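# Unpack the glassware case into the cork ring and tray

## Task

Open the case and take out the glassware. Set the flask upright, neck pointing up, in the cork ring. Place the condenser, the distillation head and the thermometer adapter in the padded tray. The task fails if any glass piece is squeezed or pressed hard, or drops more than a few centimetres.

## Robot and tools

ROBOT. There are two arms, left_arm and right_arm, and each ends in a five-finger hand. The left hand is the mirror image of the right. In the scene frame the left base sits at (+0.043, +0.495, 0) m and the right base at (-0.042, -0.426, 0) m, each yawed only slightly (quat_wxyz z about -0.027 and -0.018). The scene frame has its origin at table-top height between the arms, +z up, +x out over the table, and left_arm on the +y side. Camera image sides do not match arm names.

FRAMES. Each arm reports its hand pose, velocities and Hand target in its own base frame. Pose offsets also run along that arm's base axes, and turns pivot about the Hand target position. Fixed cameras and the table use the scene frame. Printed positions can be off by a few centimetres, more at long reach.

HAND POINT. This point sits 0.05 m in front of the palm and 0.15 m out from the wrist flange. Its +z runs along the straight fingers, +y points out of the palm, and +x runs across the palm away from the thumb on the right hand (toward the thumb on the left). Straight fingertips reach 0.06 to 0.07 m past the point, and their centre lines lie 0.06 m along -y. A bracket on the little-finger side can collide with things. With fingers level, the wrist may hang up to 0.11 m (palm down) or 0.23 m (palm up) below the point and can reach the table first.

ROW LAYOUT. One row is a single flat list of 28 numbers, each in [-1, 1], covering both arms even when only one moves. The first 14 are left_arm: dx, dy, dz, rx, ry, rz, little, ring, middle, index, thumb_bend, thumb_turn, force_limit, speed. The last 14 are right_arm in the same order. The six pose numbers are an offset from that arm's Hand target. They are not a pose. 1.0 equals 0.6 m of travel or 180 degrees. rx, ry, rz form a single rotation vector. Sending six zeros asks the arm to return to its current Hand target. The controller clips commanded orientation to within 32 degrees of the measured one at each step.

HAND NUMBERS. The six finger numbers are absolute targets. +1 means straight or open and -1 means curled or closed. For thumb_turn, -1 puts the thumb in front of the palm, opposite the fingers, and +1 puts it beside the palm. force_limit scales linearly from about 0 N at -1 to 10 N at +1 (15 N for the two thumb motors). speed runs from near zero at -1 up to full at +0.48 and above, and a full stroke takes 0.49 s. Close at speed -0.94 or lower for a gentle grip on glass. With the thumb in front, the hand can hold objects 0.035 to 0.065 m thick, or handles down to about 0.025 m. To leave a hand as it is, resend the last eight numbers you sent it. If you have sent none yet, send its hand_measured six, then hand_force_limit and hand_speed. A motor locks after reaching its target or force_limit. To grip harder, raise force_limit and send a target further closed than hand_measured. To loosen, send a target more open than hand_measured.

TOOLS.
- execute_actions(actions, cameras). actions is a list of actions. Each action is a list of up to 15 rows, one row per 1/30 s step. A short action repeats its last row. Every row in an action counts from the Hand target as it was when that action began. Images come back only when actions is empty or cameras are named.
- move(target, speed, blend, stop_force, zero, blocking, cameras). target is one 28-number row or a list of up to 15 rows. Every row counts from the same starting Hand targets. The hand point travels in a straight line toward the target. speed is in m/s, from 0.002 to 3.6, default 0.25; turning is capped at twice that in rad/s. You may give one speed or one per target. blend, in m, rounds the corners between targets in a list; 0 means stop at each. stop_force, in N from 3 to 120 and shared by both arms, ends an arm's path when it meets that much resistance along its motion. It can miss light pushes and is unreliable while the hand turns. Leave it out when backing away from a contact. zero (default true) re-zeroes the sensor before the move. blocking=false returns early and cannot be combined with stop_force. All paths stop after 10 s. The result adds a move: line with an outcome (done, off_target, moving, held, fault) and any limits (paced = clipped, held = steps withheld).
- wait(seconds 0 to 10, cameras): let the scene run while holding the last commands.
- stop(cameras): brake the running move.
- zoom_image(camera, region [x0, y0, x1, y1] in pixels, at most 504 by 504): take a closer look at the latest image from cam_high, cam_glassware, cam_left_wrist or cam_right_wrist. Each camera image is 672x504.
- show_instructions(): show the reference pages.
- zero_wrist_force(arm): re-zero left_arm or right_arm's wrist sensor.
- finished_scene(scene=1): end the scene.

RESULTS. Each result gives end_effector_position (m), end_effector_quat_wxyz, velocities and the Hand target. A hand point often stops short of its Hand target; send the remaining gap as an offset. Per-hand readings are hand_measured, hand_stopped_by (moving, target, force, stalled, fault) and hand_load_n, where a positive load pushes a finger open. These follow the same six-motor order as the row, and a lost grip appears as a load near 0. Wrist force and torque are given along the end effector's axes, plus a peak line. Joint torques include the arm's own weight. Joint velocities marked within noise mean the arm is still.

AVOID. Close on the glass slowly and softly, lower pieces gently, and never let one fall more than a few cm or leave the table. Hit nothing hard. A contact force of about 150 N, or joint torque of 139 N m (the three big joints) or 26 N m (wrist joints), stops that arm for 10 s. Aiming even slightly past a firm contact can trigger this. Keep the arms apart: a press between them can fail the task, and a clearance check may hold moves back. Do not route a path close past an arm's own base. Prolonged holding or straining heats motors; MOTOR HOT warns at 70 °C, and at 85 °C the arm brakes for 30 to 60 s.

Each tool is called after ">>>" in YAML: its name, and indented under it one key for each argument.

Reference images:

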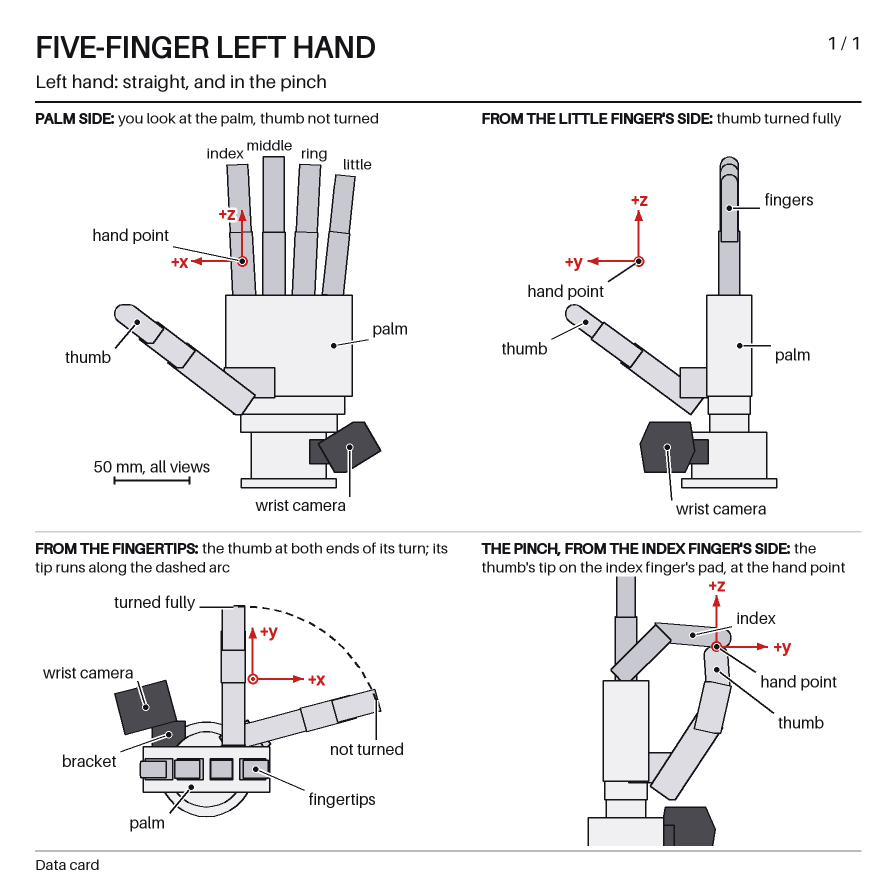

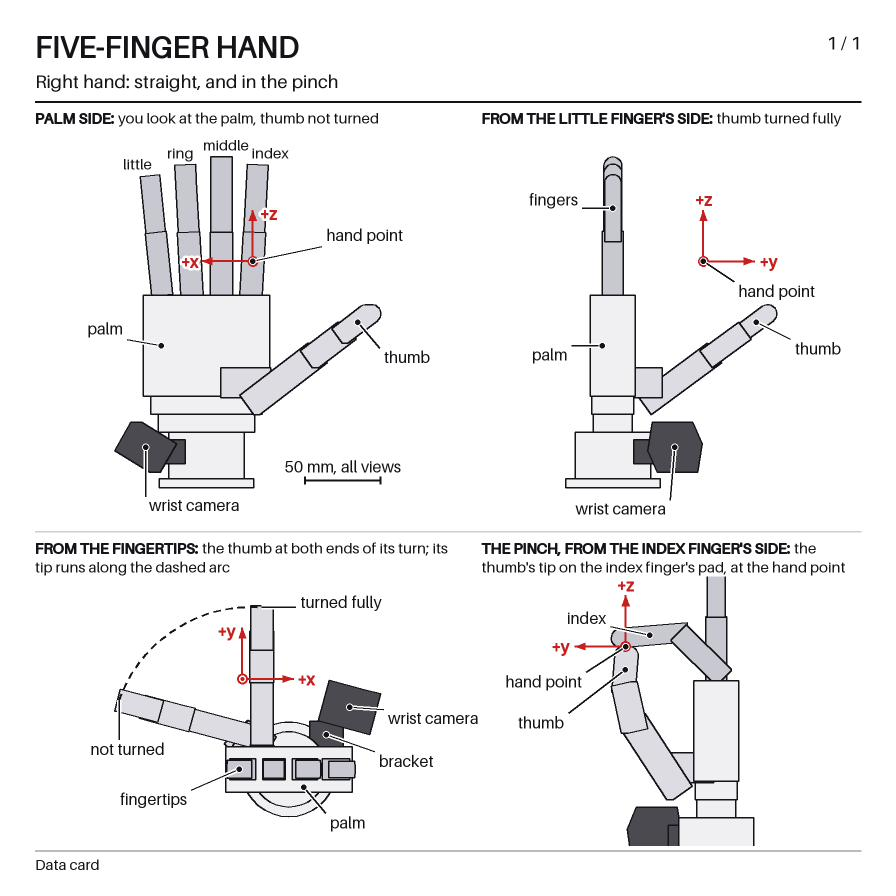

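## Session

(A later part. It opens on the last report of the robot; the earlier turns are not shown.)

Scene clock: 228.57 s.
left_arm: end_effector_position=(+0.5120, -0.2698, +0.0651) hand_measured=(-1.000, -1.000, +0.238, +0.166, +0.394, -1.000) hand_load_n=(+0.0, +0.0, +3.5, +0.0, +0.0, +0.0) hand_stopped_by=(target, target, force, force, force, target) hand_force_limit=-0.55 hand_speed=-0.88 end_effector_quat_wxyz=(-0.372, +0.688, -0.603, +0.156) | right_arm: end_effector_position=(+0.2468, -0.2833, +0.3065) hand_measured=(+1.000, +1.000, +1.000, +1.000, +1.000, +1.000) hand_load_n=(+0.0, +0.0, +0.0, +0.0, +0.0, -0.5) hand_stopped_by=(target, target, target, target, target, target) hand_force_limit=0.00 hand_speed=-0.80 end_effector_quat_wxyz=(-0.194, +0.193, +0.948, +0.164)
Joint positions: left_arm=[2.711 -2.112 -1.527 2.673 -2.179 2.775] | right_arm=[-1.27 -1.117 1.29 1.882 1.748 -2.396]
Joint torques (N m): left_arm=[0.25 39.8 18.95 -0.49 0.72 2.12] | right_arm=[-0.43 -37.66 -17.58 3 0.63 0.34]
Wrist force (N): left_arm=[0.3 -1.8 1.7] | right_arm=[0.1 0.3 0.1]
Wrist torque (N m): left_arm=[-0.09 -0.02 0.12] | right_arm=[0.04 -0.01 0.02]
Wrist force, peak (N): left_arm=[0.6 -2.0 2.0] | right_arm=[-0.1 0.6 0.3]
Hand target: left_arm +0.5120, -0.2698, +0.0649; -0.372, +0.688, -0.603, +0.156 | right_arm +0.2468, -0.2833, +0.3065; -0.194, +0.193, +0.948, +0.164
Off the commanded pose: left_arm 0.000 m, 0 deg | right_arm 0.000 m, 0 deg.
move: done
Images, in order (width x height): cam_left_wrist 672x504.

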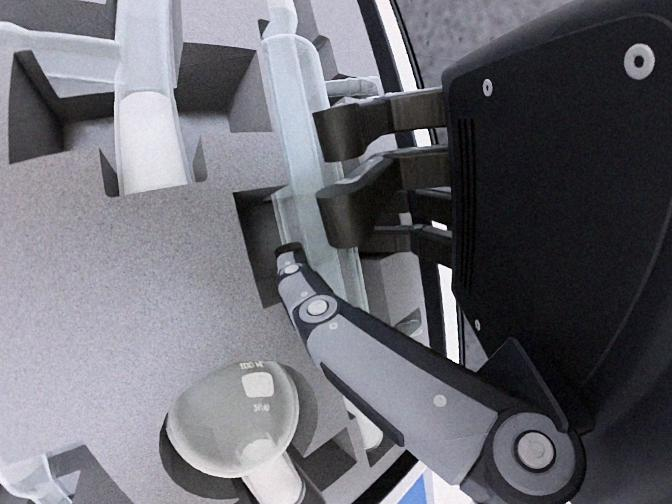

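>>> move:
  target:
    - [0, 0, 0, 0,0,0, -1,-1,0.36,0.36,0.45,-1, -0.7, -0.3, 0,0,0,0,0,0, 1,1,1,1,1,1, 0.0, -0.8]
    - [0, 0, 0.08, 0,0,0, -1,-1,0.36,0.36,0.45,-1, -0.7, -0.3, 0,0,0,0,0,0, 1,1,1,1,1,1, 0.0, -0.8]
    - [-0.2, 0, 0.3, 0,0,0, -1,-1,0.36,0.36,0.45,-1, -0.7, -0.3, 0,0,0,0,0,0, 1,1,1,1,1,1, 0.0, -0.8]
  cameras: []
  speed: [0.04,0.06,0.12]

>>> move:
  target: [0, 0, 0, 0,0,0, 0.36,0.36,0.36,0.36,1,1, -0.7, -0.3, 0,0,0,0,0,0, 1,1,1,1,1,1, 0.0, -0.8]
  cameras: ["cam_left_wrist"]

>>> zoom_image:
  camera: "cam_left_wrist"
  region: [300, 60, 500, 260]

>>> move:
  target: [0, 0, 0, 0,0,0, 0.18,0.18,0.18,0.18,1,1, -0.7, -0.3, 0,0,0,0,0,0, 1,1,1,1,1,1, 0.0, -0.8]
  cameras: ["cam_left_wrist"]

>>> zoom_image:
  camera: "cam_left_wrist"
  region: [300, 60, 500, 260]

>>> move:
  target: [0, 0, 0, 0,0,0, 0.0,0.0,0.0,0.0,1,1, -0.7, -0.3, 0,0,0,0,0,0, 1,1,1,1,1,1, 0.0, -0.8]
  cameras: ["cam_left_wrist"]

>>> zoom_image:
  camera: "cam_left_wrist"
  region: [300, 60, 500, 260]

Scene clock: 232.90 s.
left_arm: end_effector_position=(+0.3921, -0.2698, +0.2450) hand_measured=(-1.000, -1.000, +0.360, +0.360, +0.450, -1.000) hand_load_n=(+0.0, +0.0, +0.0, +0.0, +0.0, +0.0) hand_stopped_by=(target, target, target, target, target, target) hand_force_limit=-0.70 hand_speed=-0.30 end_effector_quat_wxyz=(-0.372, +0.688, -0.603, +0.156) | right_arm: end_effector_position=(+0.2468, -0.2833, +0.3065) hand_measured=(+1.000, +1.000, +1.000, +1.000, +1.000, +1.000) hand_load_n=(+0.0, +0.0, +0.0, +0.0, +0.0, +0.0) hand_stopped_by=(target, target, target, target, target, target) hand_force_limit=0.00 hand_speed=-0.80 end_effector_quat_wxyz=(-0.194, +0.193, +0.948, +0.164)
Joint positions: left_arm=[2.581 -1.791 -1.515 2.259 -2.249 2.637] | right_arm=[-1.27 -1.117 1.29 1.882 1.748 -2.396]
Joint torques (N m): left_arm=[4.24 22.88 14.3 -0.03 1.5 2.23] | right_arm=[1.29 -38.79 -17.32 3.41 0.59 0.5]
Wrist force (N): left_arm=[-0.3 -0.6 -0.4] | right_arm=[0.0 0.3 0.1]
Wrist torque (N m): left_arm=[-0.03 -0.07 0.02] | right_arm=[0.03 0.00 0.02]
Wrist force, peak (N): left_arm=[-0.2 2.0 -2.1] | right_arm=[0.2 0.5 0.4]
Hand target: left_arm +0.3920, -0.2698, +0.2449; -0.372, +0.688, -0.603, +0.156 | right_arm +0.2468, -0.2833, +0.3065; -0.194, +0.193, +0.948, +0.164
Off the commanded pose: left_arm 0.000 m, 0 deg | right_arm 0.000 m, 0 deg.
move: done
No camera images: "cameras" was empty.

Scene clock: 234.67 s.
left_arm: end_effector_position=(+0.3920, -0.2698, +0.2449) hand_measured=(+0.360, +0.360, +0.360, +0.360, +1.000, +1.000) hand_load_n=(-0.5, +0.0, +0.0, +0.0, +0.0, +0.0) hand_stopped_by=(target, target, target, target, target, target) hand_force_limit=-0.70 hand_speed=-0.30 end_effector_quat_wxyz=(-0.372, +0.688, -0.603, +0.156) | right_arm: end_effector_position=(+0.2468, -0.2833, +0.3065) hand_measured=(+1.000, +1.000, +1.000, +1.000, +1.000, +1.000) hand_load_n=(+0.0, +0.0, +0.0, +0.0, +0.0, -0.5) hand_stopped_by=(target, target, target, target, target, target) hand_force_limit=0.00 hand_speed=-0.80 end_effector_quat_wxyz=(-0.194, +0.193, +0.948, +0.164)
Joint positions: left_arm=[2.581 -1.791 -1.516 2.259 -2.249 2.637] | right_arm=[-1.27 -1.117 1.29 1.882 1.748 -2.396]
Joint torques (N m): left_arm=[5 20.38 18 -2.43 0.12 2.11] | right_arm=[1.43 -39.16 -17.98 3.19 0.48 0.53]
Wrist force (N): left_arm=[-0.2 -0.9 -0.6] | right_arm=[-0.1 0.2 0.1]
Wrist torque (N m): left_arm=[-0.06 -0.09 0.04] | right_arm=[0.01 0.01 0.01]
Wrist force, peak (N): left_arm=[-0.4 -1.0 -0.5] | right_arm=[-0.1 0.3 0.4]
Hand target: left_arm +0.3920, -0.2698, +0.2449; -0.372, +0.688, -0.603, +0.156 | right_arm +0.2468, -0.2833, +0.3065; -0.194, +0.193, +0.948, +0.164
Off the commanded pose: left_arm 0.000 m, 0 deg | right_arm 0.000 m, 0 deg.
move: done
Images, in order (width x height): cam_left_wrist 672x504.

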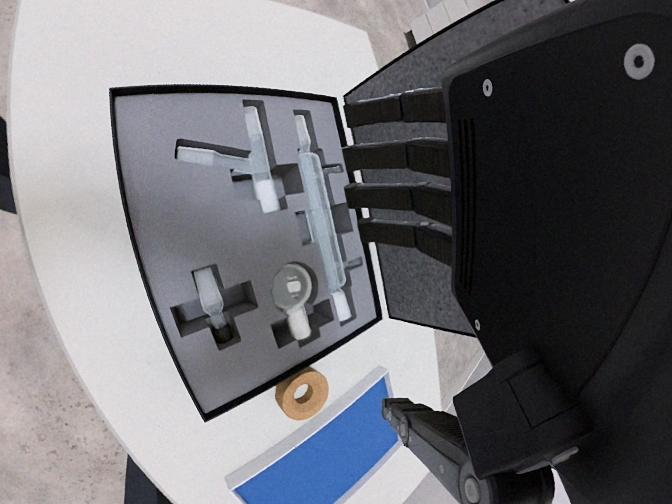

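Scaled by 2.520 from the camera's 672x504 image, which has a finer 960x720 frame.

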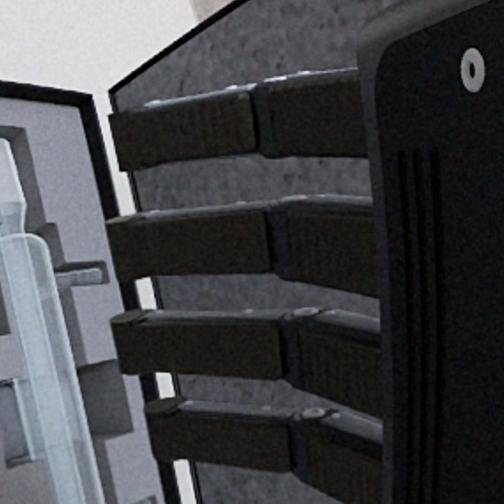

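Scene clock: 235.17 s.
left_arm: end_effector_position=(+0.3920, -0.2698, +0.2449) hand_measured=(+0.180, +0.180, +0.180, +0.180, +1.000, +1.000) hand_load_n=(+0.0, +0.0, -0.5, +0.0, +0.0, +0.0) hand_stopped_by=(target, target, target, target, target, target) hand_force_limit=-0.70 hand_speed=-0.30 end_effector_quat_wxyz=(-0.372, +0.688, -0.603, +0.156) | right_arm: end_effector_position=(+0.2468, -0.2833, +0.3065) hand_measured=(+1.000, +1.000, +1.000, +1.000, +1.000, +1.000) hand_load_n=(+0.0, +0.0, +0.0, +0.0, +0.0, +0.0) hand_stopped_by=(target, target, target, target, target, target) hand_force_limit=0.00 hand_speed=-0.80 end_effector_quat_wxyz=(-0.194, +0.193, +0.948, +0.164)
Joint positions: left_arm=[2.581 -1.791 -1.516 2.259 -2.249 2.637] | right_arm=[-1.27 -1.117 1.29 1.882 1.748 -2.396]
Joint torques (N m): left_arm=[5.11 19.93 20.2 -2.34 -0.37 2.07] | right_arm=[2.72 -38.8 -18.32 3.08 0.54 0.46]
Wrist force (N): left_arm=[-0.5 -0.7 -0.6] | right_arm=[0.0 0.3 0.2]
Wrist torque (N m): left_arm=[-0.03 -0.06 0.01] | right_arm=[0.04 0.00 0.01]
Wrist force, peak (N): left_arm=[-0.2 -0.9 -0.4] | right_arm=[0.1 0.5 0.1]
Hand target: left_arm +0.3920, -0.2698, +0.2449; -0.372, +0.688, -0.603, +0.156 | right_arm +0.2468, -0.2833, +0.3065; -0.194, +0.193, +0.948, +0.164
Off the commanded pose: left_arm 0.000 m, 0 deg | right_arm 0.000 m, 0 deg.
move: done
Images, in order (width x height): cam_left_wrist 672x504.

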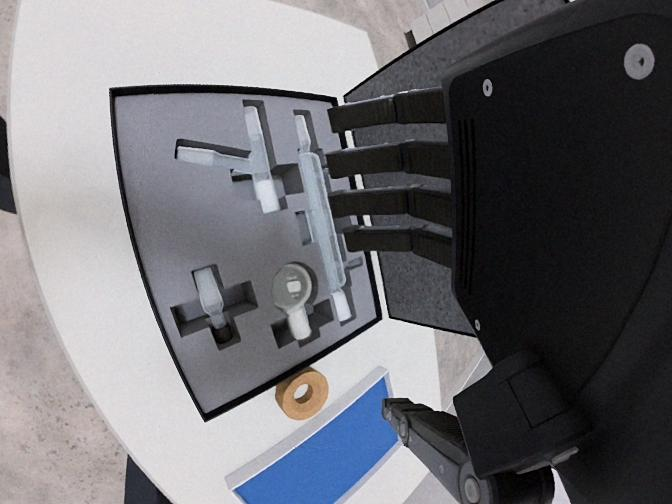

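Scaled by 2.520 from the camera's 672x504 image, which has a finer 960x720 frame.

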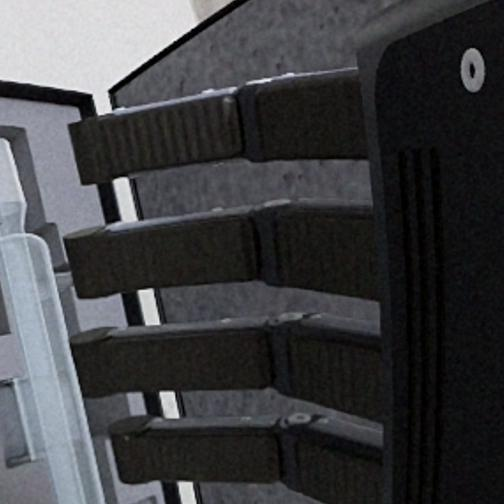

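Scene clock: 235.67 s.
left_arm: end_effector_position=(+0.3920, -0.2698, +0.2449) hand_measured=(+0.000, +0.000, +0.000, +0.000, +1.000, +1.000) hand_load_n=(+0.0, +0.0, +0.0, +0.0, +0.0, -0.5) hand_stopped_by=(target, target, target, target, target, target) hand_force_limit=-0.70 hand_speed=-0.30 end_effector_quat_wxyz=(-0.372, +0.688, -0.603, +0.156) | right_arm: end_effector_position=(+0.2468, -0.2833, +0.3065) hand_measured=(+1.000, +1.000, +1.000, +1.000, +1.000, +1.000) hand_load_n=(+0.0, +0.0, +0.0, +0.0, +0.0, +0.0) hand_stopped_by=(target, target, target, target, target, target) hand_force_limit=0.00 hand_speed=-0.80 end_effector_quat_wxyz=(-0.194, +0.193, +0.948, +0.164)
Joint positions: left_arm=[2.581 -1.791 -1.516 2.259 -2.249 2.637] | right_arm=[-1.27 -1.117 1.29 1.882 1.748 -2.396]
Joint torques (N m): left_arm=[4.32 20.42 22.37 -1.89 -0.85 1.95] | right_arm=[0.29 -38.94 -17.16 3.37 0.56 0.56]
Wrist force (N): left_arm=[-0.5 -0.6 -0.4] | right_arm=[0.2 0.2 0.3]
Wrist torque (N m): left_arm=[-0.03 -0.05 0.01] | right_arm=[0.02 -0.03 0.03]
Wrist force, peak (N): left_arm=[-0.4 -0.8 -0.6] | right_arm=[0.1 0.4 0.2]
Hand target: left_arm +0.3920, -0.2698, +0.2449; -0.372, +0.688, -0.603, +0.156 | right_arm +0.2468, -0.2833, +0.3065; -0.194, +0.193, +0.948, +0.164
Off the commanded pose: left_arm 0.000 m, 0 deg | right_arm 0.000 m, 0 deg.
move: done
Images, in order (width x height): cam_left_wrist 672x504.

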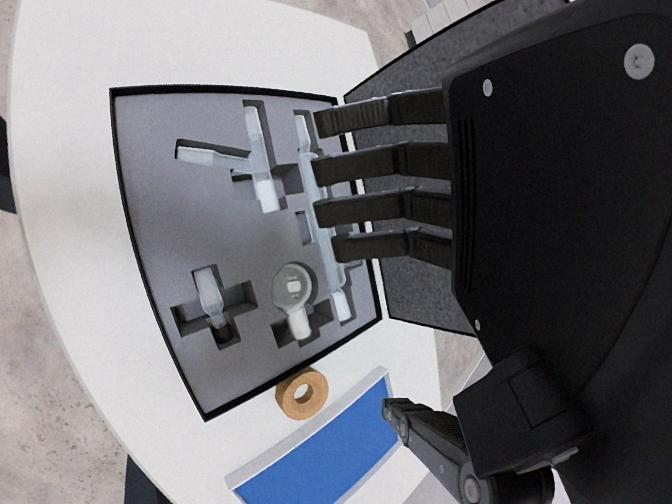

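Scaled by 2.520 from the camera's 672x504 image, which has a finer 960x720 frame.

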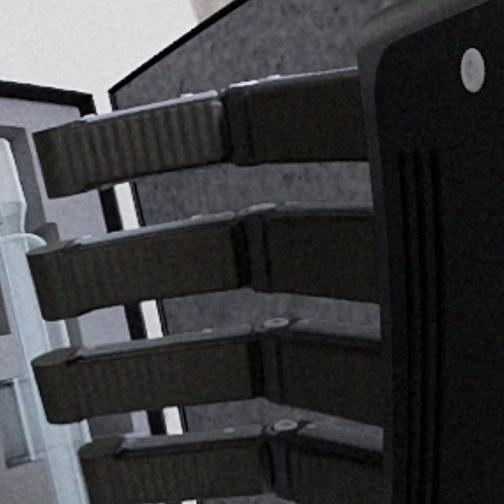

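>>> move:
  target:
    - [0, 0, 0, 0,0,0, -1,-1,0.36,0.36,1,1, -0.7, -0.3, 0,0,0,0,0,0, 1,1,1,1,1,1, 0.0, -0.8]
    - [0, 0, 0, 0,0,0, -1,-1,0.36,0.36,0.45,-1, -0.7, -0.3, 0,0,0,0,0,0, 1,1,1,1,1,1, 0.0, -0.8]
    - [0.2, 0, -0.225, 0,0,0, -1,-1,0.36,0.36,0.45,-1, -0.7, -0.3, 0,0,0,0,0,0, 1,1,1,1,1,1, 0.0, -0.8]
  cameras: []
  speed: [0.1,0.1,0.1]

>>> move:
  target: [0, 0, -0.0958, 0,0,0, -1,-1,0.36,0.36,0.45,-1, -0.7, -0.3, 0,0,0,0,0,0, 1,1,1,1,1,1, 0.0, -0.8]
  cameras: ["cam_left_wrist"]
  speed: 0.02
  stop_force: 3

Scene clock: 244.30 s.
left_arm: end_effector_position=(+0.5122, -0.2698, +0.1100) hand_measured=(-1.000, -1.000, +0.360, +0.360, +0.450, -1.000) hand_load_n=(+0.0, +0.0, +0.0, +0.0, +0.0, +0.0) hand_stopped_by=(target, target, target, target, target, target) hand_force_limit=-0.70 hand_speed=-0.30 end_effector_quat_wxyz=(-0.372, +0.688, -0.603, +0.156) | right_arm: end_effector_position=(+0.2468, -0.2833, +0.3065) hand_measured=(+1.000, +1.000, +1.000, +1.000, +1.000, +1.000) hand_load_n=(+0.0, +0.0, +0.0, +0.0, +0.0, +0.0) hand_stopped_by=(target, target, target, target, target, target) hand_force_limit=0.00 hand_speed=-0.80 end_effector_quat_wxyz=(-0.194, +0.193, +0.948, +0.164)
Joint positions: left_arm=[2.712 -2.066 -1.472 2.574 -2.179 2.775] | right_arm=[-1.27 -1.117 1.29 1.882 1.748 -2.396]
Joint torques (N m): left_arm=[-7.65 51.38 11.47 -3.2 -1.99 -2.33] | right_arm=[1.03 -38.78 -17.6 3.21 0.47 0.36]
Wrist force (N): left_arm=[-0.3 -0.9 -0.5] | right_arm=[-0.1 0.2 0.1]
Wrist torque (N m): left_arm=[-0.08 -0.10 -0.10] | right_arm=[0.02 0.01 0.01]
Wrist force, peak (N): left_arm=[-0.7 -1.0 -1.5] | right_arm=[0.0 0.5 0.4]
Hand target: left_arm +0.5120, -0.2698, +0.1099; -0.372, +0.688, -0.603, +0.156 | right_arm +0.2468, -0.2833, +0.3065; -0.194, +0.193, +0.948, +0.164
Off the commanded pose: left_arm 0.000 m, 0 deg | right_arm 0.000 m, 0 deg.
move: done
No camera images: "cameras" was empty.

Scene clock: 248.27 s.
left_arm: end_effector_position=(+0.5120, -0.2698, +0.0526) hand_measured=(-1.000, -1.000, +0.360, +0.360, +0.450, -1.000) hand_load_n=(+0.0, +0.0, +0.0, -1.0, -1.0, -2.5) hand_stopped_by=(target, target, target, target, target, target) hand_force_limit=-0.70 hand_speed=-0.30 end_effector_quat_wxyz=(-0.372, +0.688, -0.603, +0.156) | right_arm: end_effector_position=(+0.2468, -0.2833, +0.3065) hand_measured=(+1.000, +1.000, +1.000, +1.000, +1.000, +1.000) hand_load_n=(+0.0, +0.0, +0.0, +0.0, +0.0, +0.0) hand_stopped_by=(target, target, target, target, target, target) hand_force_limit=0.00 hand_speed=-0.80 end_effector_quat_wxyz=(-0.194, +0.193, +0.948, +0.164)
Joint positions: left_arm=[2.711 -2.126 -1.539 2.7 -2.179 2.775] | right_arm=[-1.27 -1.117 1.29 1.882 1.748 -2.396]
Joint torques (N m): left_arm=[-5.95 50.1 27.09 -2.66 -1.76 -2.29] | right_arm=[1.37 -37.73 -17.77 3.21 0.42 0.6]
Wrist force (N): left_arm=[-2.9 -1.4 -2.0] | right_arm=[0.2 -0.1 0.2]
Wrist torque (N m): left_arm=[-0.07 0.02 0.00] | right_arm=[-0.02 -0.03 0.02]
Wrist force, peak (N): left_arm=[-3.2 -2.4 -3.1] | right_arm=[0.0 0.3 0.5]
Hand target: left_arm +0.5120, -0.2698, +0.0526; -0.372, +0.688, -0.603, +0.156 | right_arm +0.2468, -0.2833, +0.3065; -0.194, +0.193, +0.948, +0.164
Off the commanded pose: left_arm 0.000 m, 0 deg | right_arm 0.000 m, 0 deg.
move: contact (left_arm)
Images, in order (width x height): cam_left_wrist 672x504.

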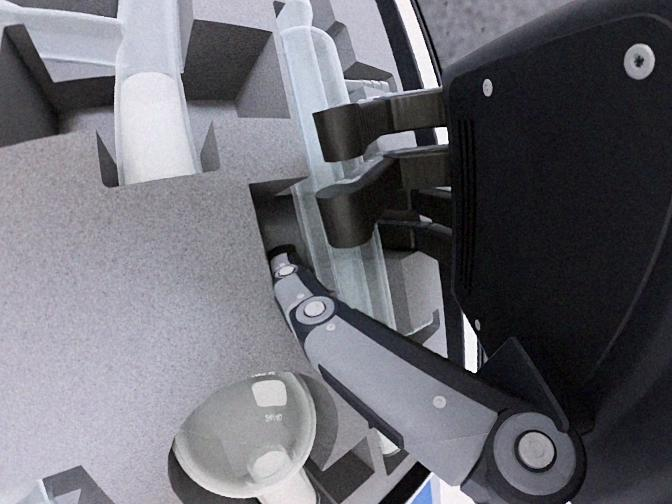

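>>> move:
  target:
    - [0.0, 0.0, 0.012, 0,0,0, -1,-1,0.36,0.36,0.45,-1, -0.7, -0.3, 0,0,0,0,0,0, 1,1,1,1,1,1, 0.0, -0.8]
    - [0.0, 0.005, 0.012, 0,0,0, -1,-1,0.36,0.36,0.45,-1, -0.7, -0.3, 0,0,0,0,0,0, 1,1,1,1,1,1, 0.0, -0.8]
  cameras: []
  speed: 0.03

>>> move:
  target: [0, 0, -0.0122, 0,0,0, -1,-1,0.36,0.36,0.45,-1, -0.7, -0.3, 0,0,0,0,0,0, 1,1,1,1,1,1, 0.0, -0.8]
  cameras: ["cam_left_wrist"]
  speed: 0.02
  stop_force: 3

Scene clock: 250.03 s.
left_arm: end_effector_position=(+0.5120, -0.2667, +0.0598) hand_measured=(-1.000, -1.000, +0.360, +0.360, +0.450, -1.000) hand_load_n=(+0.0, +0.0, -0.5, +0.0, +0.0, +0.0) hand_stopped_by=(target, target, target, target, target, target) hand_force_limit=-0.70 hand_speed=-0.30 end_effector_quat_wxyz=(-0.372, +0.688, -0.603, +0.156) | right_arm: end_effector_position=(+0.2468, -0.2833, +0.3065) hand_measured=(+1.000, +1.000, +1.000, +1.000, +1.000, +1.000) hand_load_n=(+0.0, +0.0, +0.0, +0.0, +0.0, +0.0) hand_stopped_by=(target, target, target, target, target, target) hand_force_limit=0.00 hand_speed=-0.80 end_effector_quat_wxyz=(-0.194, +0.193, +0.948, +0.164)
Joint positions: left_arm=[2.717 -2.113 -1.54 2.691 -2.176 2.781] | right_arm=[-1.27 -1.117 1.29 1.882 1.748 -2.396]
Joint torques (N m): left_arm=[-5.52 34.72 26.3 -2.87 -0.56 -1.7] | right_arm=[1.5 -39.11 -16.9 3.15 0.56 0.56]
Wrist force (N): left_arm=[0.3 -0.9 -0.4] | right_arm=[0.0 0.1 0.2]
Wrist torque (N m): left_arm=[-0.12 -0.07 -0.07] | right_arm=[0.01 0.00 0.01]
Wrist force, peak (N): left_arm=[-2.9 -1.6 -2.1] | right_arm=[0.0 0.5 0.4]
Hand target: left_arm +0.5120, -0.2668, +0.0598; -0.372, +0.688, -0.603, +0.156 | right_arm +0.2468, -0.2833, +0.3065; -0.194, +0.193, +0.948, +0.164
Off the commanded pose: left_arm 0.000 m, 0 deg | right_arm 0.000 m, 0 deg.
move: done
No camera images: "cameras" was empty.

Scene clock: 251.70 s.
left_arm: end_effector_position=(+0.5120, -0.2668, +0.0525) hand_measured=(-1.000, -1.000, +0.360, +0.360, +0.450, -1.000) hand_load_n=(+0.0, +0.0, +0.0, -0.5, -0.5, -1.5) hand_stopped_by=(target, target, target, target, target, target) hand_force_limit=-0.70 hand_speed=-0.30 end_effector_quat_wxyz=(-0.372, +0.688, -0.603, +0.156) | right_arm: end_effector_position=(+0.2468, -0.2833, +0.3065) hand_measured=(+1.000, +1.000, +1.000, +1.000, +1.000, +1.000) hand_load_n=(+0.0, +0.0, +0.0, +0.0, +0.0, +0.0) hand_stopped_by=(target, target, target, target, target, target) hand_force_limit=0.00 hand_speed=-0.80 end_effector_quat_wxyz=(-0.194, +0.193, +0.948, +0.164)
Joint positions: left_arm=[2.717 -2.121 -1.547 2.706 -2.176 2.78] | right_arm=[-1.27 -1.117 1.29 1.882 1.748 -2.396]
Joint torques (N m): left_arm=[-6.45 47.6 27.1 -3.27 -0.94 -1.76] | right_arm=[0.21 -39.62 -18.05 3.23 0.63 0.52]
Wrist force (N): left_arm=[-1.3 -2.6 -1.6] | right_arm=[0.1 0.1 0.4]
Wrist torque (N m): left_arm=[-0.13 -0.06 -0.01] | right_arm=[-0.02 -0.02 0.02]
Wrist force, peak (N): left_arm=[-1.5 -2.9 -1.9] | right_arm=[-0.2 0.5 0.1]
Hand target: left_arm +0.5120, -0.2668, +0.0525; -0.372, +0.688, -0.603, +0.156 | right_arm +0.2468, -0.2833, +0.3065; -0.194, +0.193, +0.948, +0.164
Off the commanded pose: left_arm 0.000 m, 0 deg | right_arm 0.000 m, 0 deg.
move: done
Images, in order (width x height): cam_left_wrist 672x504.

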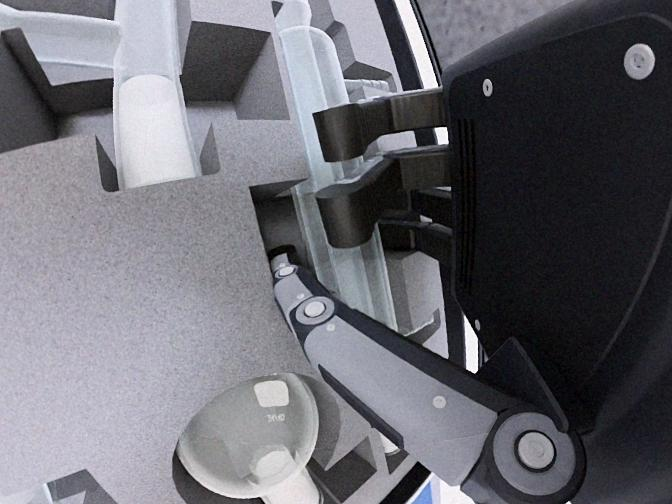

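>>> move:
  target: [0, 0, 0, 0,0,0, -1,-1,0.36,0.36,0.33,-1, -0.7, -0.5, 0,0,0,0,0,0, 1,1,1,1,1,1, 0.0, -0.8]
  cameras: []
  speed: 0.03

>>> move:
  target: [0, 0, 0, 0,0,0, -1,-1,0.0,0.0,0.33,-1, -0.6, -0.88, 0,0,0,0,0,0, 1,1,1,1,1,1, 0.0, -0.8]
  cameras: ["cam_left_wrist"]
  speed: 0.02

>>> zoom_image:
  camera: "cam_left_wrist"
  region: [230, 140, 430, 340]

Scene clock: 252.77 s.
left_arm: end_effector_position=(+0.5120, -0.2668, +0.0525) hand_measured=(-1.000, -1.000, +0.360, +0.360, +0.330, -1.000) hand_load_n=(+0.0, +0.0, +0.0, -0.5, +0.0, -0.5) hand_stopped_by=(target, target, target, target, target, target) hand_force_limit=-0.70 hand_speed=-0.50 end_effector_quat_wxyz=(-0.372, +0.688, -0.603, +0.156) | right_arm: end_effector_position=(+0.2468, -0.2833, +0.3065) hand_measured=(+1.000, +1.000, +1.000, +1.000, +1.000, +1.000) hand_load_n=(+0.0, +0.0, +0.0, +0.0, +0.0, +0.0) hand_stopped_by=(target, target, target, target, target, target) hand_force_limit=0.00 hand_speed=-0.80 end_effector_quat_wxyz=(-0.194, +0.193, +0.948, +0.164)
Joint positions: left_arm=[2.717 -2.121 -1.547 2.706 -2.176 2.78] | right_arm=[-1.27 -1.117 1.29 1.882 1.748 -2.396]
Joint torques (N m): left_arm=[-6.18 48.1 27.15 -2.43 0.35 -1.14] | right_arm=[1.5 -38.58 -17.96 3.19 0.45 0.56]
Wrist force (N): left_arm=[-0.7 -0.8 -1.6] | right_arm=[-0.2 0.3 0.3]
Wrist torque (N m): left_arm=[-0.03 -0.07 -0.06] | right_arm=[0.04 0.03 0.01]
Wrist force, peak (N): left_arm=[-1.4 -2.7 -1.8] | right_arm=[0.1 0.4 0.4]
Hand target: left_arm +0.5120, -0.2668, +0.0525; -0.372, +0.688, -0.603, +0.156 | right_arm +0.2468, -0.2833, +0.3065; -0.194, +0.193, +0.948, +0.164
Off the commanded pose: left_arm 0.000 m, 0 deg | right_arm 0.000 m, 0 deg.
move: done
No camera images: "cameras" was empty.

Scene clock: 253.57 s.
left_arm: end_effector_position=(+0.5120, -0.2668, +0.0525) hand_measured=(-1.000, -1.000, +0.272, +0.184, +0.330, -1.000) hand_load_n=(+0.0, +0.0, +1.0, +3.0, +3.0, +0.0) hand_stopped_by=(target, target, force, force, target, target) hand_force_limit=-0.60 hand_speed=-0.88 end_effector_quat_wxyz=(-0.372, +0.688, -0.603, +0.156) | right_arm: end_effector_position=(+0.2468, -0.2833, +0.3065) hand_measured=(+1.000, +1.000, +1.000, +1.000, +1.000, +1.000) hand_load_n=(+0.0, +0.0, +0.0, +0.0, +0.0, +0.0) hand_stopped_by=(target, target, target, target, target, target) hand_force_limit=0.00 hand_speed=-0.80 end_effector_quat_wxyz=(-0.194, +0.193, +0.948, +0.164)
Joint positions: left_arm=[2.717 -2.121 -1.547 2.706 -2.176 2.78] | right_arm=[-1.27 -1.117 1.29 1.882 1.748 -2.396]
Joint torques (N m): left_arm=[-5.03 48.59 25.74 -1.17 1.28 -0.62] | right_arm=[0.64 -38.61 -17.72 3.12 0.28 0.43]
Wrist force (N): left_arm=[-0.6 -0.9 0.3] | right_arm=[0.0 0.3 0.1]
Wrist torque (N m): left_arm=[-0.11 -0.07 -0.06] | right_arm=[0.04 -0.01 0.02]
Wrist force, peak (N): left_arm=[-0.6 -1.0 -1.8] | right_arm=[0.2 0.5 0.3]
Hand target: left_arm +0.5120, -0.2668, +0.0525; -0.372, +0.688, -0.603, +0.156 | right_arm +0.2468, -0.2833, +0.3065; -0.194, +0.193, +0.948, +0.164
Off the commanded pose: left_arm 0.000 m, 0 deg | right_arm 0.000 m, 0 deg.
move: done
Images, in order (width x height): cam_left_wrist 672x504.

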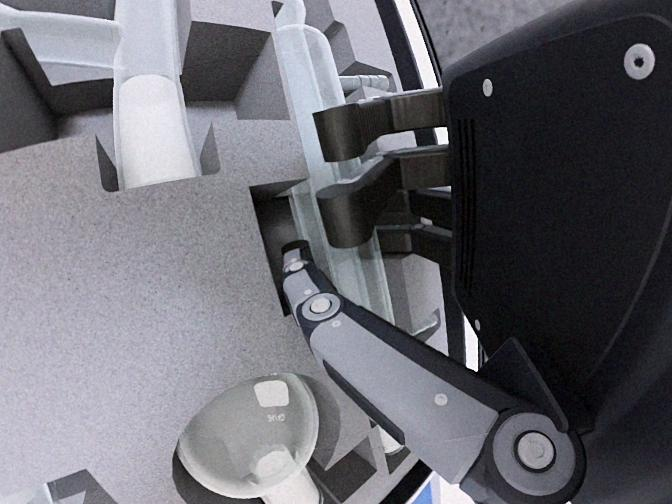

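Scaled by 2.520 from the camera's 672x504 image, which has a finer 960x720 frame.

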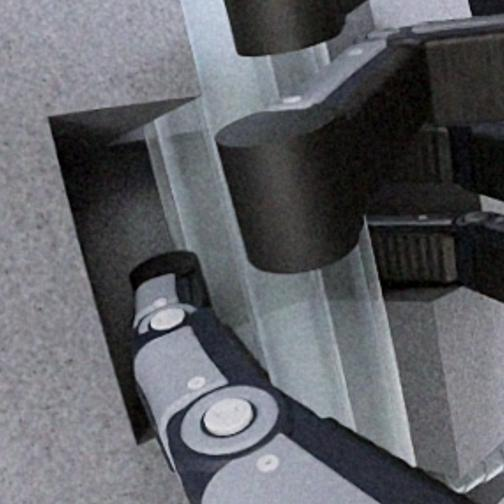

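>>> move:
  target: [0, 0, 0, 0,0,0, -1,-1,-0.1,-0.1,0.1,-1, -0.3, -0.88, 0,0,0,0,0,0, 1,1,1,1,1,1, 0.0, -0.8]
  cameras: ["cam_left_wrist"]
  speed: 0.02

>>> zoom_image:
  camera: "cam_left_wrist"
  region: [230, 140, 430, 340]

Scene clock: 254.43 s.
left_arm: end_effector_position=(+0.5120, -0.2668, +0.0525) hand_measured=(-1.000, -1.000, +0.254, +0.174, +0.330, -1.000) hand_load_n=(+0.0, +0.0, +7.5, +3.0, +7.0, +0.5) hand_stopped_by=(target, target, force, force, force, target) hand_force_limit=-0.30 hand_speed=-0.88 end_effector_quat_wxyz=(-0.372, +0.688, -0.603, +0.156) | right_arm: end_effector_position=(+0.2468, -0.2833, +0.3065) hand_measured=(+1.000, +1.000, +1.000, +1.000, +1.000, +1.000) hand_load_n=(+0.0, +0.0, +0.0, -0.5, +0.0, +0.0) hand_stopped_by=(target, target, target, target, target, target) hand_force_limit=0.00 hand_speed=-0.80 end_effector_quat_wxyz=(-0.194, +0.193, +0.948, +0.164)
Joint positions: left_arm=[2.717 -2.121 -1.547 2.706 -2.176 2.78] | right_arm=[-1.27 -1.117 1.29 1.882 1.748 -2.396]
Joint torques (N m): left_arm=[-3.07 48.15 25.28 0.25 1.32 -0.09] | right_arm=[1.16 -38.5 -17.93 3.19 0.59 0.4]
Wrist force (N): left_arm=[-0.9 -1.8 0.8] | right_arm=[-0.2 0.1 0.2]
Wrist torque (N m): left_arm=[-0.12 -0.01 0.00] | right_arm=[0.00 0.02 0.00]
Wrist force, peak (N): left_arm=[-0.8 -1.9 1.0] | right_arm=[-0.1 0.5 0.3]
Hand target: left_arm +0.5120, -0.2668, +0.0525; -0.372, +0.688, -0.603, +0.156 | right_arm +0.2468, -0.2833, +0.3065; -0.194, +0.193, +0.948, +0.164
Off the commanded pose: left_arm 0.000 m, 0 deg | right_arm 0.000 m, 0 deg.
move: done
Images, in order (width x height): cam_left_wrist 672x504.

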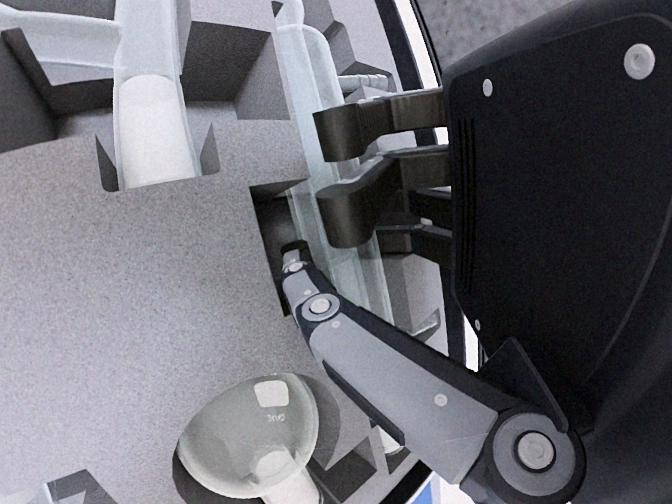

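Scaled by 2.520 from the camera's 672x504 image, which has a finer 960x720 frame.

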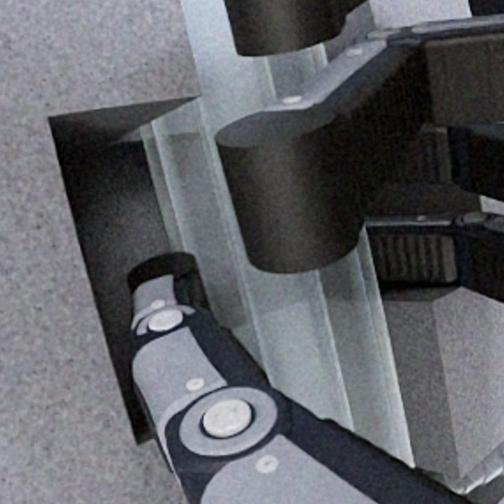

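>>> move:
  target: [0, 0, 0.015, 0,0,0, -1,-1,-0.1,-0.1,0.1,-1, -0.3, -0.88, 0,0,0,0,0,0, 1,1,1,1,1,1, 0.0, -0.8]
  cameras: ["cam_left_wrist"]
  speed: 0.015

>>> zoom_image:
  camera: "cam_left_wrist"
  region: [230, 140, 430, 340]

Scene clock: 256.20 s.
left_arm: end_effector_position=(+0.5120, -0.2668, +0.0616) hand_measured=(-1.000, -1.000, +0.254, +0.174, +0.330, -1.000) hand_load_n=(+0.0, +0.0, +9.5, +2.0, +7.5, -0.5) hand_stopped_by=(target, target, force, force, force, target) hand_force_limit=-0.30 hand_speed=-0.88 end_effector_quat_wxyz=(-0.372, +0.688, -0.603, +0.156) | right_arm: end_effector_position=(+0.2468, -0.2833, +0.3065) hand_measured=(+1.000, +1.000, +1.000, +1.000, +1.000, +1.000) hand_load_n=(+0.0, +0.0, +0.0, +0.0, +0.0, +0.0) hand_stopped_by=(target, target, target, target, target, target) hand_force_limit=0.00 hand_speed=-0.80 end_effector_quat_wxyz=(-0.194, +0.193, +0.948, +0.164)
Joint positions: left_arm=[2.717 -2.111 -1.537 2.686 -2.176 2.78] | right_arm=[-1.27 -1.117 1.29 1.882 1.748 -2.396]
Joint torques (N m): left_arm=[0.63 40.83 18.79 -0.4 1.14 1.14] | right_arm=[0.33 -39.87 -18.78 3.15 0.53 0.47]
Wrist force (N): left_arm=[0.1 -0.2 1.9] | right_arm=[0.2 0.3 0.3]
Wrist torque (N m): left_arm=[-0.01 0.10 0.00] | right_arm=[0.02 -0.04 0.03]
Wrist force, peak (N): left_arm=[-1.2 -1.9 0.8] | right_arm=[0.2 0.4 0.4]
Hand target: left_arm +0.5120, -0.2668, +0.0615; -0.372, +0.688, -0.603, +0.156 | right_arm +0.2468, -0.2833, +0.3065; -0.194, +0.193, +0.948, +0.164
Off the commanded pose: left_arm 0.000 m, 0 deg | right_arm 0.000 m, 0 deg.
move: done
Images, in order (width x height): cam_left_wrist 672x504.

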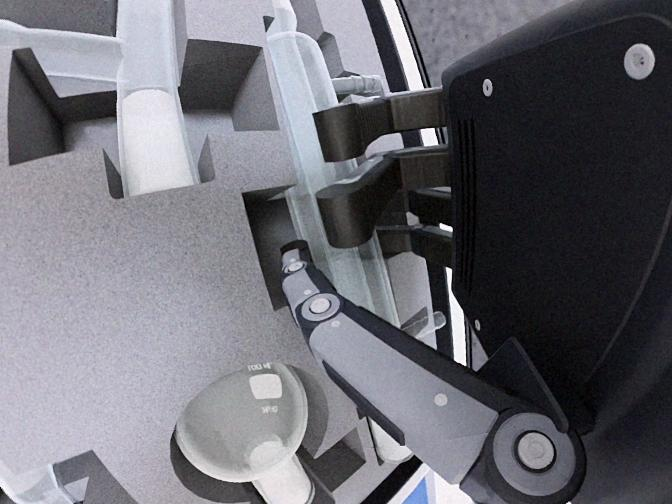

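Scaled by 2.520 from the camera's 672x504 image, which has a finer 960x720 frame.

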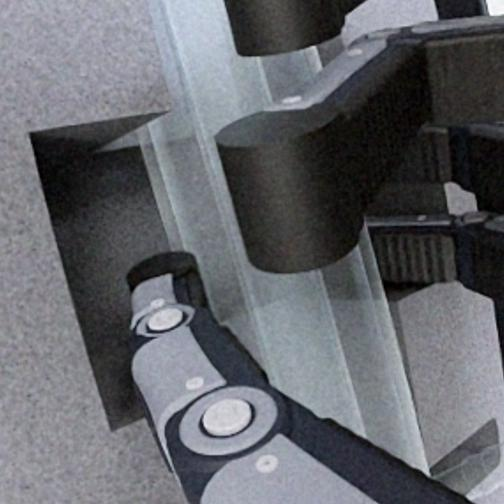

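>>> move:
  target: [0, 0, 0.03, 0,0,0, -1,-1,-0.1,-0.1,0.1,-1, -0.3, -0.88, 0,0,0,0,0,0, 1,1,1,1,1,1, 0.0, -0.8]
  cameras: ["cam_left_wrist", "cam_glassware"]
  speed: 0.02

>>> zoom_image:
  camera: "cam_left_wrist"
  region: [200, 0, 470, 340]

Scene clock: 257.67 s.
left_arm: end_effector_position=(+0.5120, -0.2668, +0.0797) hand_measured=(-1.000, -1.000, +0.254, +0.174, +0.330, -1.000) hand_load_n=(+0.0, +0.0, +9.0, +0.5, +5.5, +0.0) hand_stopped_by=(target, target, force, force, force, target) hand_force_limit=-0.30 hand_speed=-0.88 end_effector_quat_wxyz=(-0.372, +0.688, -0.603, +0.156) | right_arm: end_effector_position=(+0.2468, -0.2833, +0.3065) hand_measured=(+1.000, +1.000, +1.000, +1.000, +1.000, +1.000) hand_load_n=(+0.0, +0.0, +0.5, +0.0, +0.0, +0.0) hand_stopped_by=(target, target, target, target, target, target) hand_force_limit=0.00 hand_speed=-0.80 end_effector_quat_wxyz=(-0.194, +0.193, +0.948, +0.164)
Joint positions: left_arm=[2.717 -2.091 -1.518 2.647 -2.176 2.78] | right_arm=[-1.27 -1.117 1.29 1.882 1.748 -2.396]
Joint torques (N m): left_arm=[3.55 39.08 16.46 0.04 1.13 0.9] | right_arm=[1.71 -39.33 -17.58 3.17 0.75 0.48]
Wrist force (N): left_arm=[0.2 -0.2 1.8] | right_arm=[0.2 0.2 0.2]
Wrist torque (N m): left_arm=[-0.06 0.02 -0.01] | right_arm=[0.02 -0.02 0.02]
Wrist force, peak (N): left_arm=[0.4 0.2 2.7] | right_arm=[0.1 0.5 0.2]
Hand target: left_arm +0.5120, -0.2668, +0.0795; -0.372, +0.688, -0.603, +0.156 | right_arm +0.2468, -0.2833, +0.3065; -0.194, +0.193, +0.948, +0.164
Off the commanded pose: left_arm 0.000 m, 0 deg | right_arm 0.000 m, 0 deg.
move: done
Images, in order (width x height): cam_glassware 672x504, cam_left_wrist 672x504.

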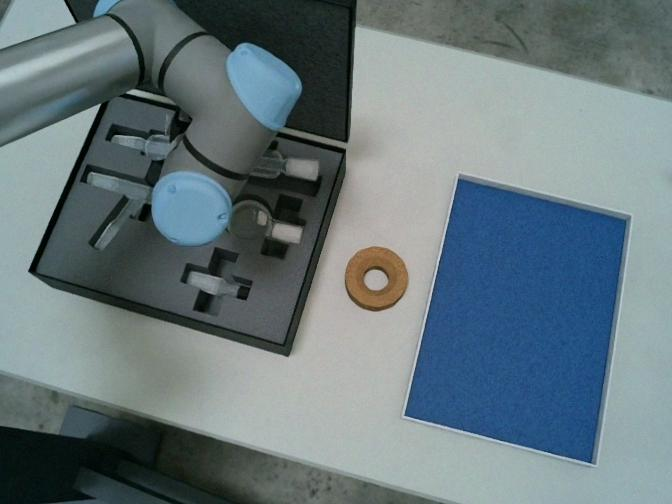

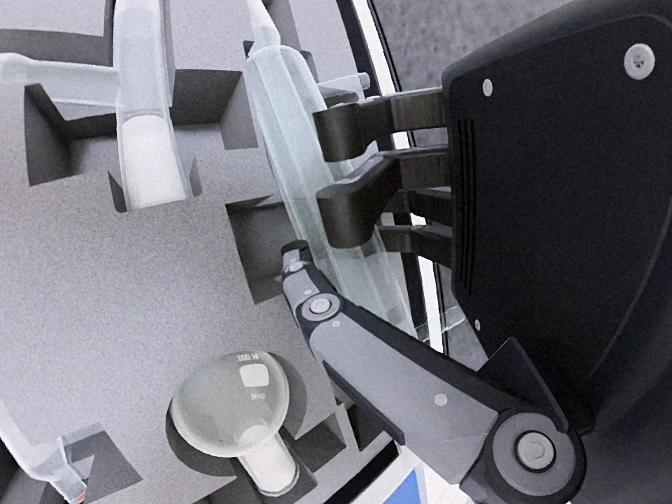

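Scaled by 1.482 from the camera's 672x504 image, which has a finer 960x720 frame.

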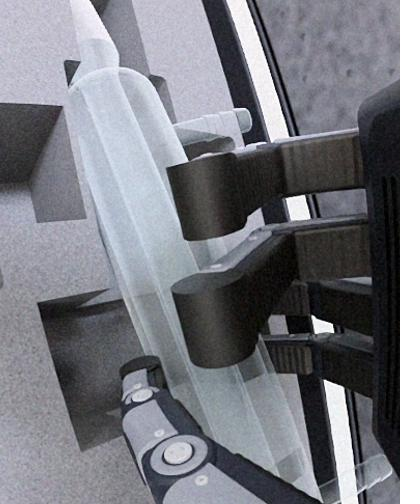

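>>> move:
  target: [0, 0, 0.0, 0,0,0, -1,-1,-0.1,-0.2,0.1,-1, -0.35, -0.9, 0,0,0,0,0,0, 1,1,1,1,1,1, 0.0, -0.8]
  cameras: []
  speed: 0.02

>>> move:
  target: [-0.02, 0, 0.1, 0,0,0, -1,-1,-0.1,-0.2,0.1,-1, -0.35, -0.9, 0,0,0,0,0,0, 1,1,1,1,1,1, 0.0, -0.8]
  cameras: ["cam_left_wrist", "cam_glassware", "cam_high"]
  speed: 0.03

Scene clock: 258.70 s.
left_arm: end_effector_position=(+0.5120, -0.2668, +0.0795) hand_measured=(-1.000, -1.000, +0.254, +0.158, +0.330, -1.000) hand_load_n=(+0.0, +0.0, +6.0, +5.5, +7.5, +0.0) hand_stopped_by=(target, target, force, force, force, target) hand_force_limit=-0.35 hand_speed=-0.90 end_effector_quat_wxyz=(-0.372, +0.688, -0.603, +0.156) | right_arm: end_effector_position=(+0.2468, -0.2833, +0.3065) hand_measured=(+1.000, +1.000, +1.000, +1.000, +1.000, +1.000) hand_load_n=(+0.0, +0.0, +0.0, +0.0, +0.0, +0.0) hand_stopped_by=(target, target, target, target, target, target) hand_force_limit=0.00 hand_speed=-0.80 end_effector_quat_wxyz=(-0.194, +0.193, +0.948, +0.164)
Joint positions: left_arm=[2.717 -2.091 -1.518 2.647 -2.176 2.78] | right_arm=[-1.27 -1.117 1.29 1.882 1.748 -2.396]
Joint torques (N m): left_arm=[5.21 31.5 8.93 0.61 0.94 -0.2] | right_arm=[0.78 -38.95 -16.34 3.22 0.59 0.47]
Wrist force (N): left_arm=[0.2 -0.1 1.4] | right_arm=[-0.1 0.0 0.0]
Wrist torque (N m): left_arm=[-0.07 -0.01 -0.03] | right_arm=[-0.01 0.02 0.00]
Wrist force, peak (N): left_arm=[-0.1 -0.2 2.0] | right_arm=[0.0 0.4 0.4]
Hand target: left_arm +0.5120, -0.2668, +0.0795; -0.372, +0.688, -0.603, +0.156 | right_arm +0.2468, -0.2833, +0.3065; -0.194, +0.193, +0.948, +0.164
Off the commanded pose: left_arm 0.000 m, 0 deg | right_arm 0.000 m, 0 deg.
move: done
No camera images: "cameras" was empty.

Scene clock: 261.00 s.
left_arm: end_effector_position=(+0.5000, -0.2668, +0.1397) hand_measured=(-1.000, -1.000, +0.254, +0.158, +0.330, -1.000) hand_load_n=(+0.0, +0.0, +8.5, +0.0, +5.0, +0.0) hand_stopped_by=(target, target, force, force, force, target) hand_force_limit=-0.35 hand_speed=-0.90 end_effector_quat_wxyz=(-0.372, +0.688, -0.603, +0.156) | right_arm: end_effector_position=(+0.2468, -0.2833, +0.3065) hand_measured=(+1.000, +1.000, +1.000, +1.000, +1.000, +1.000) hand_load_n=(+0.0, +0.0, +0.0, +0.0, +0.0, +0.0) hand_stopped_by=(target, target, target, target, target, target) hand_force_limit=0.00 hand_speed=-0.80 end_effector_quat_wxyz=(-0.194, +0.193, +0.948, +0.164)
Joint positions: left_arm=[2.707 -2.016 -1.469 2.517 -2.182 2.77] | right_arm=[-1.27 -1.117 1.29 1.882 1.748 -2.396]
Joint torques (N m): left_arm=[-2.84 32.32 14.49 1.21 -2.14 -2.04] | right_arm=[0.34 -37.95 -18.72 3.35 0.67 0.55]
Wrist force (N): left_arm=[-0.1 0.1 1.9] | right_arm=[0.0 0.2 0.0]
Wrist torque (N m): left_arm=[0.02 0.08 0.13] | right_arm=[0.03 0.00 0.01]
Wrist force, peak (N): left_arm=[0.0 -0.5 2.5] | right_arm=[-0.1 0.5 0.3]
Hand target: left_arm +0.5000, -0.2668, +0.1395; -0.372, +0.688, -0.603, +0.156 | right_arm +0.2468, -0.2833, +0.3065; -0.194, +0.193, +0.948, +0.164
Off the commanded pose: left_arm 0.000 m, 0 deg | right_arm 0.000 m, 0 deg.
move: done
Images, in order (width x height): cam_high 672x504, cam_glassware 672x504, cam_left_wrist 672x504.

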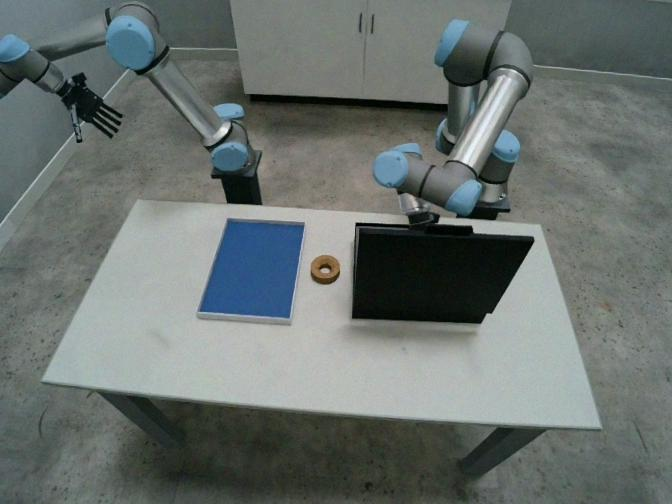

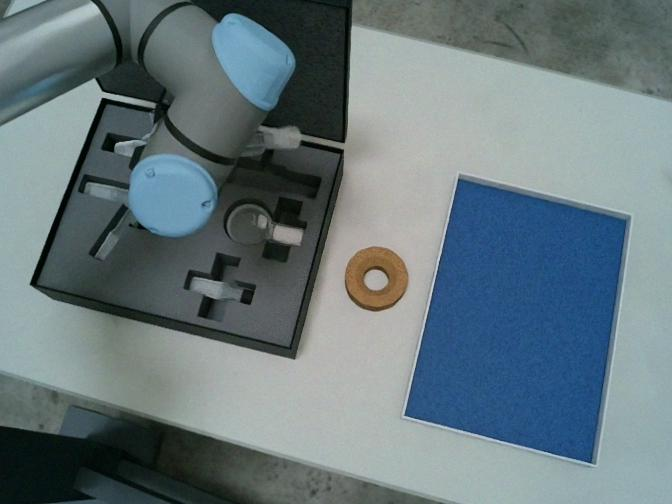

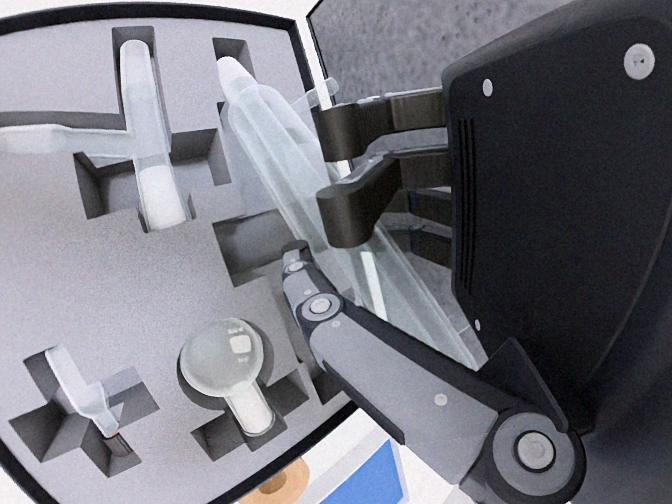

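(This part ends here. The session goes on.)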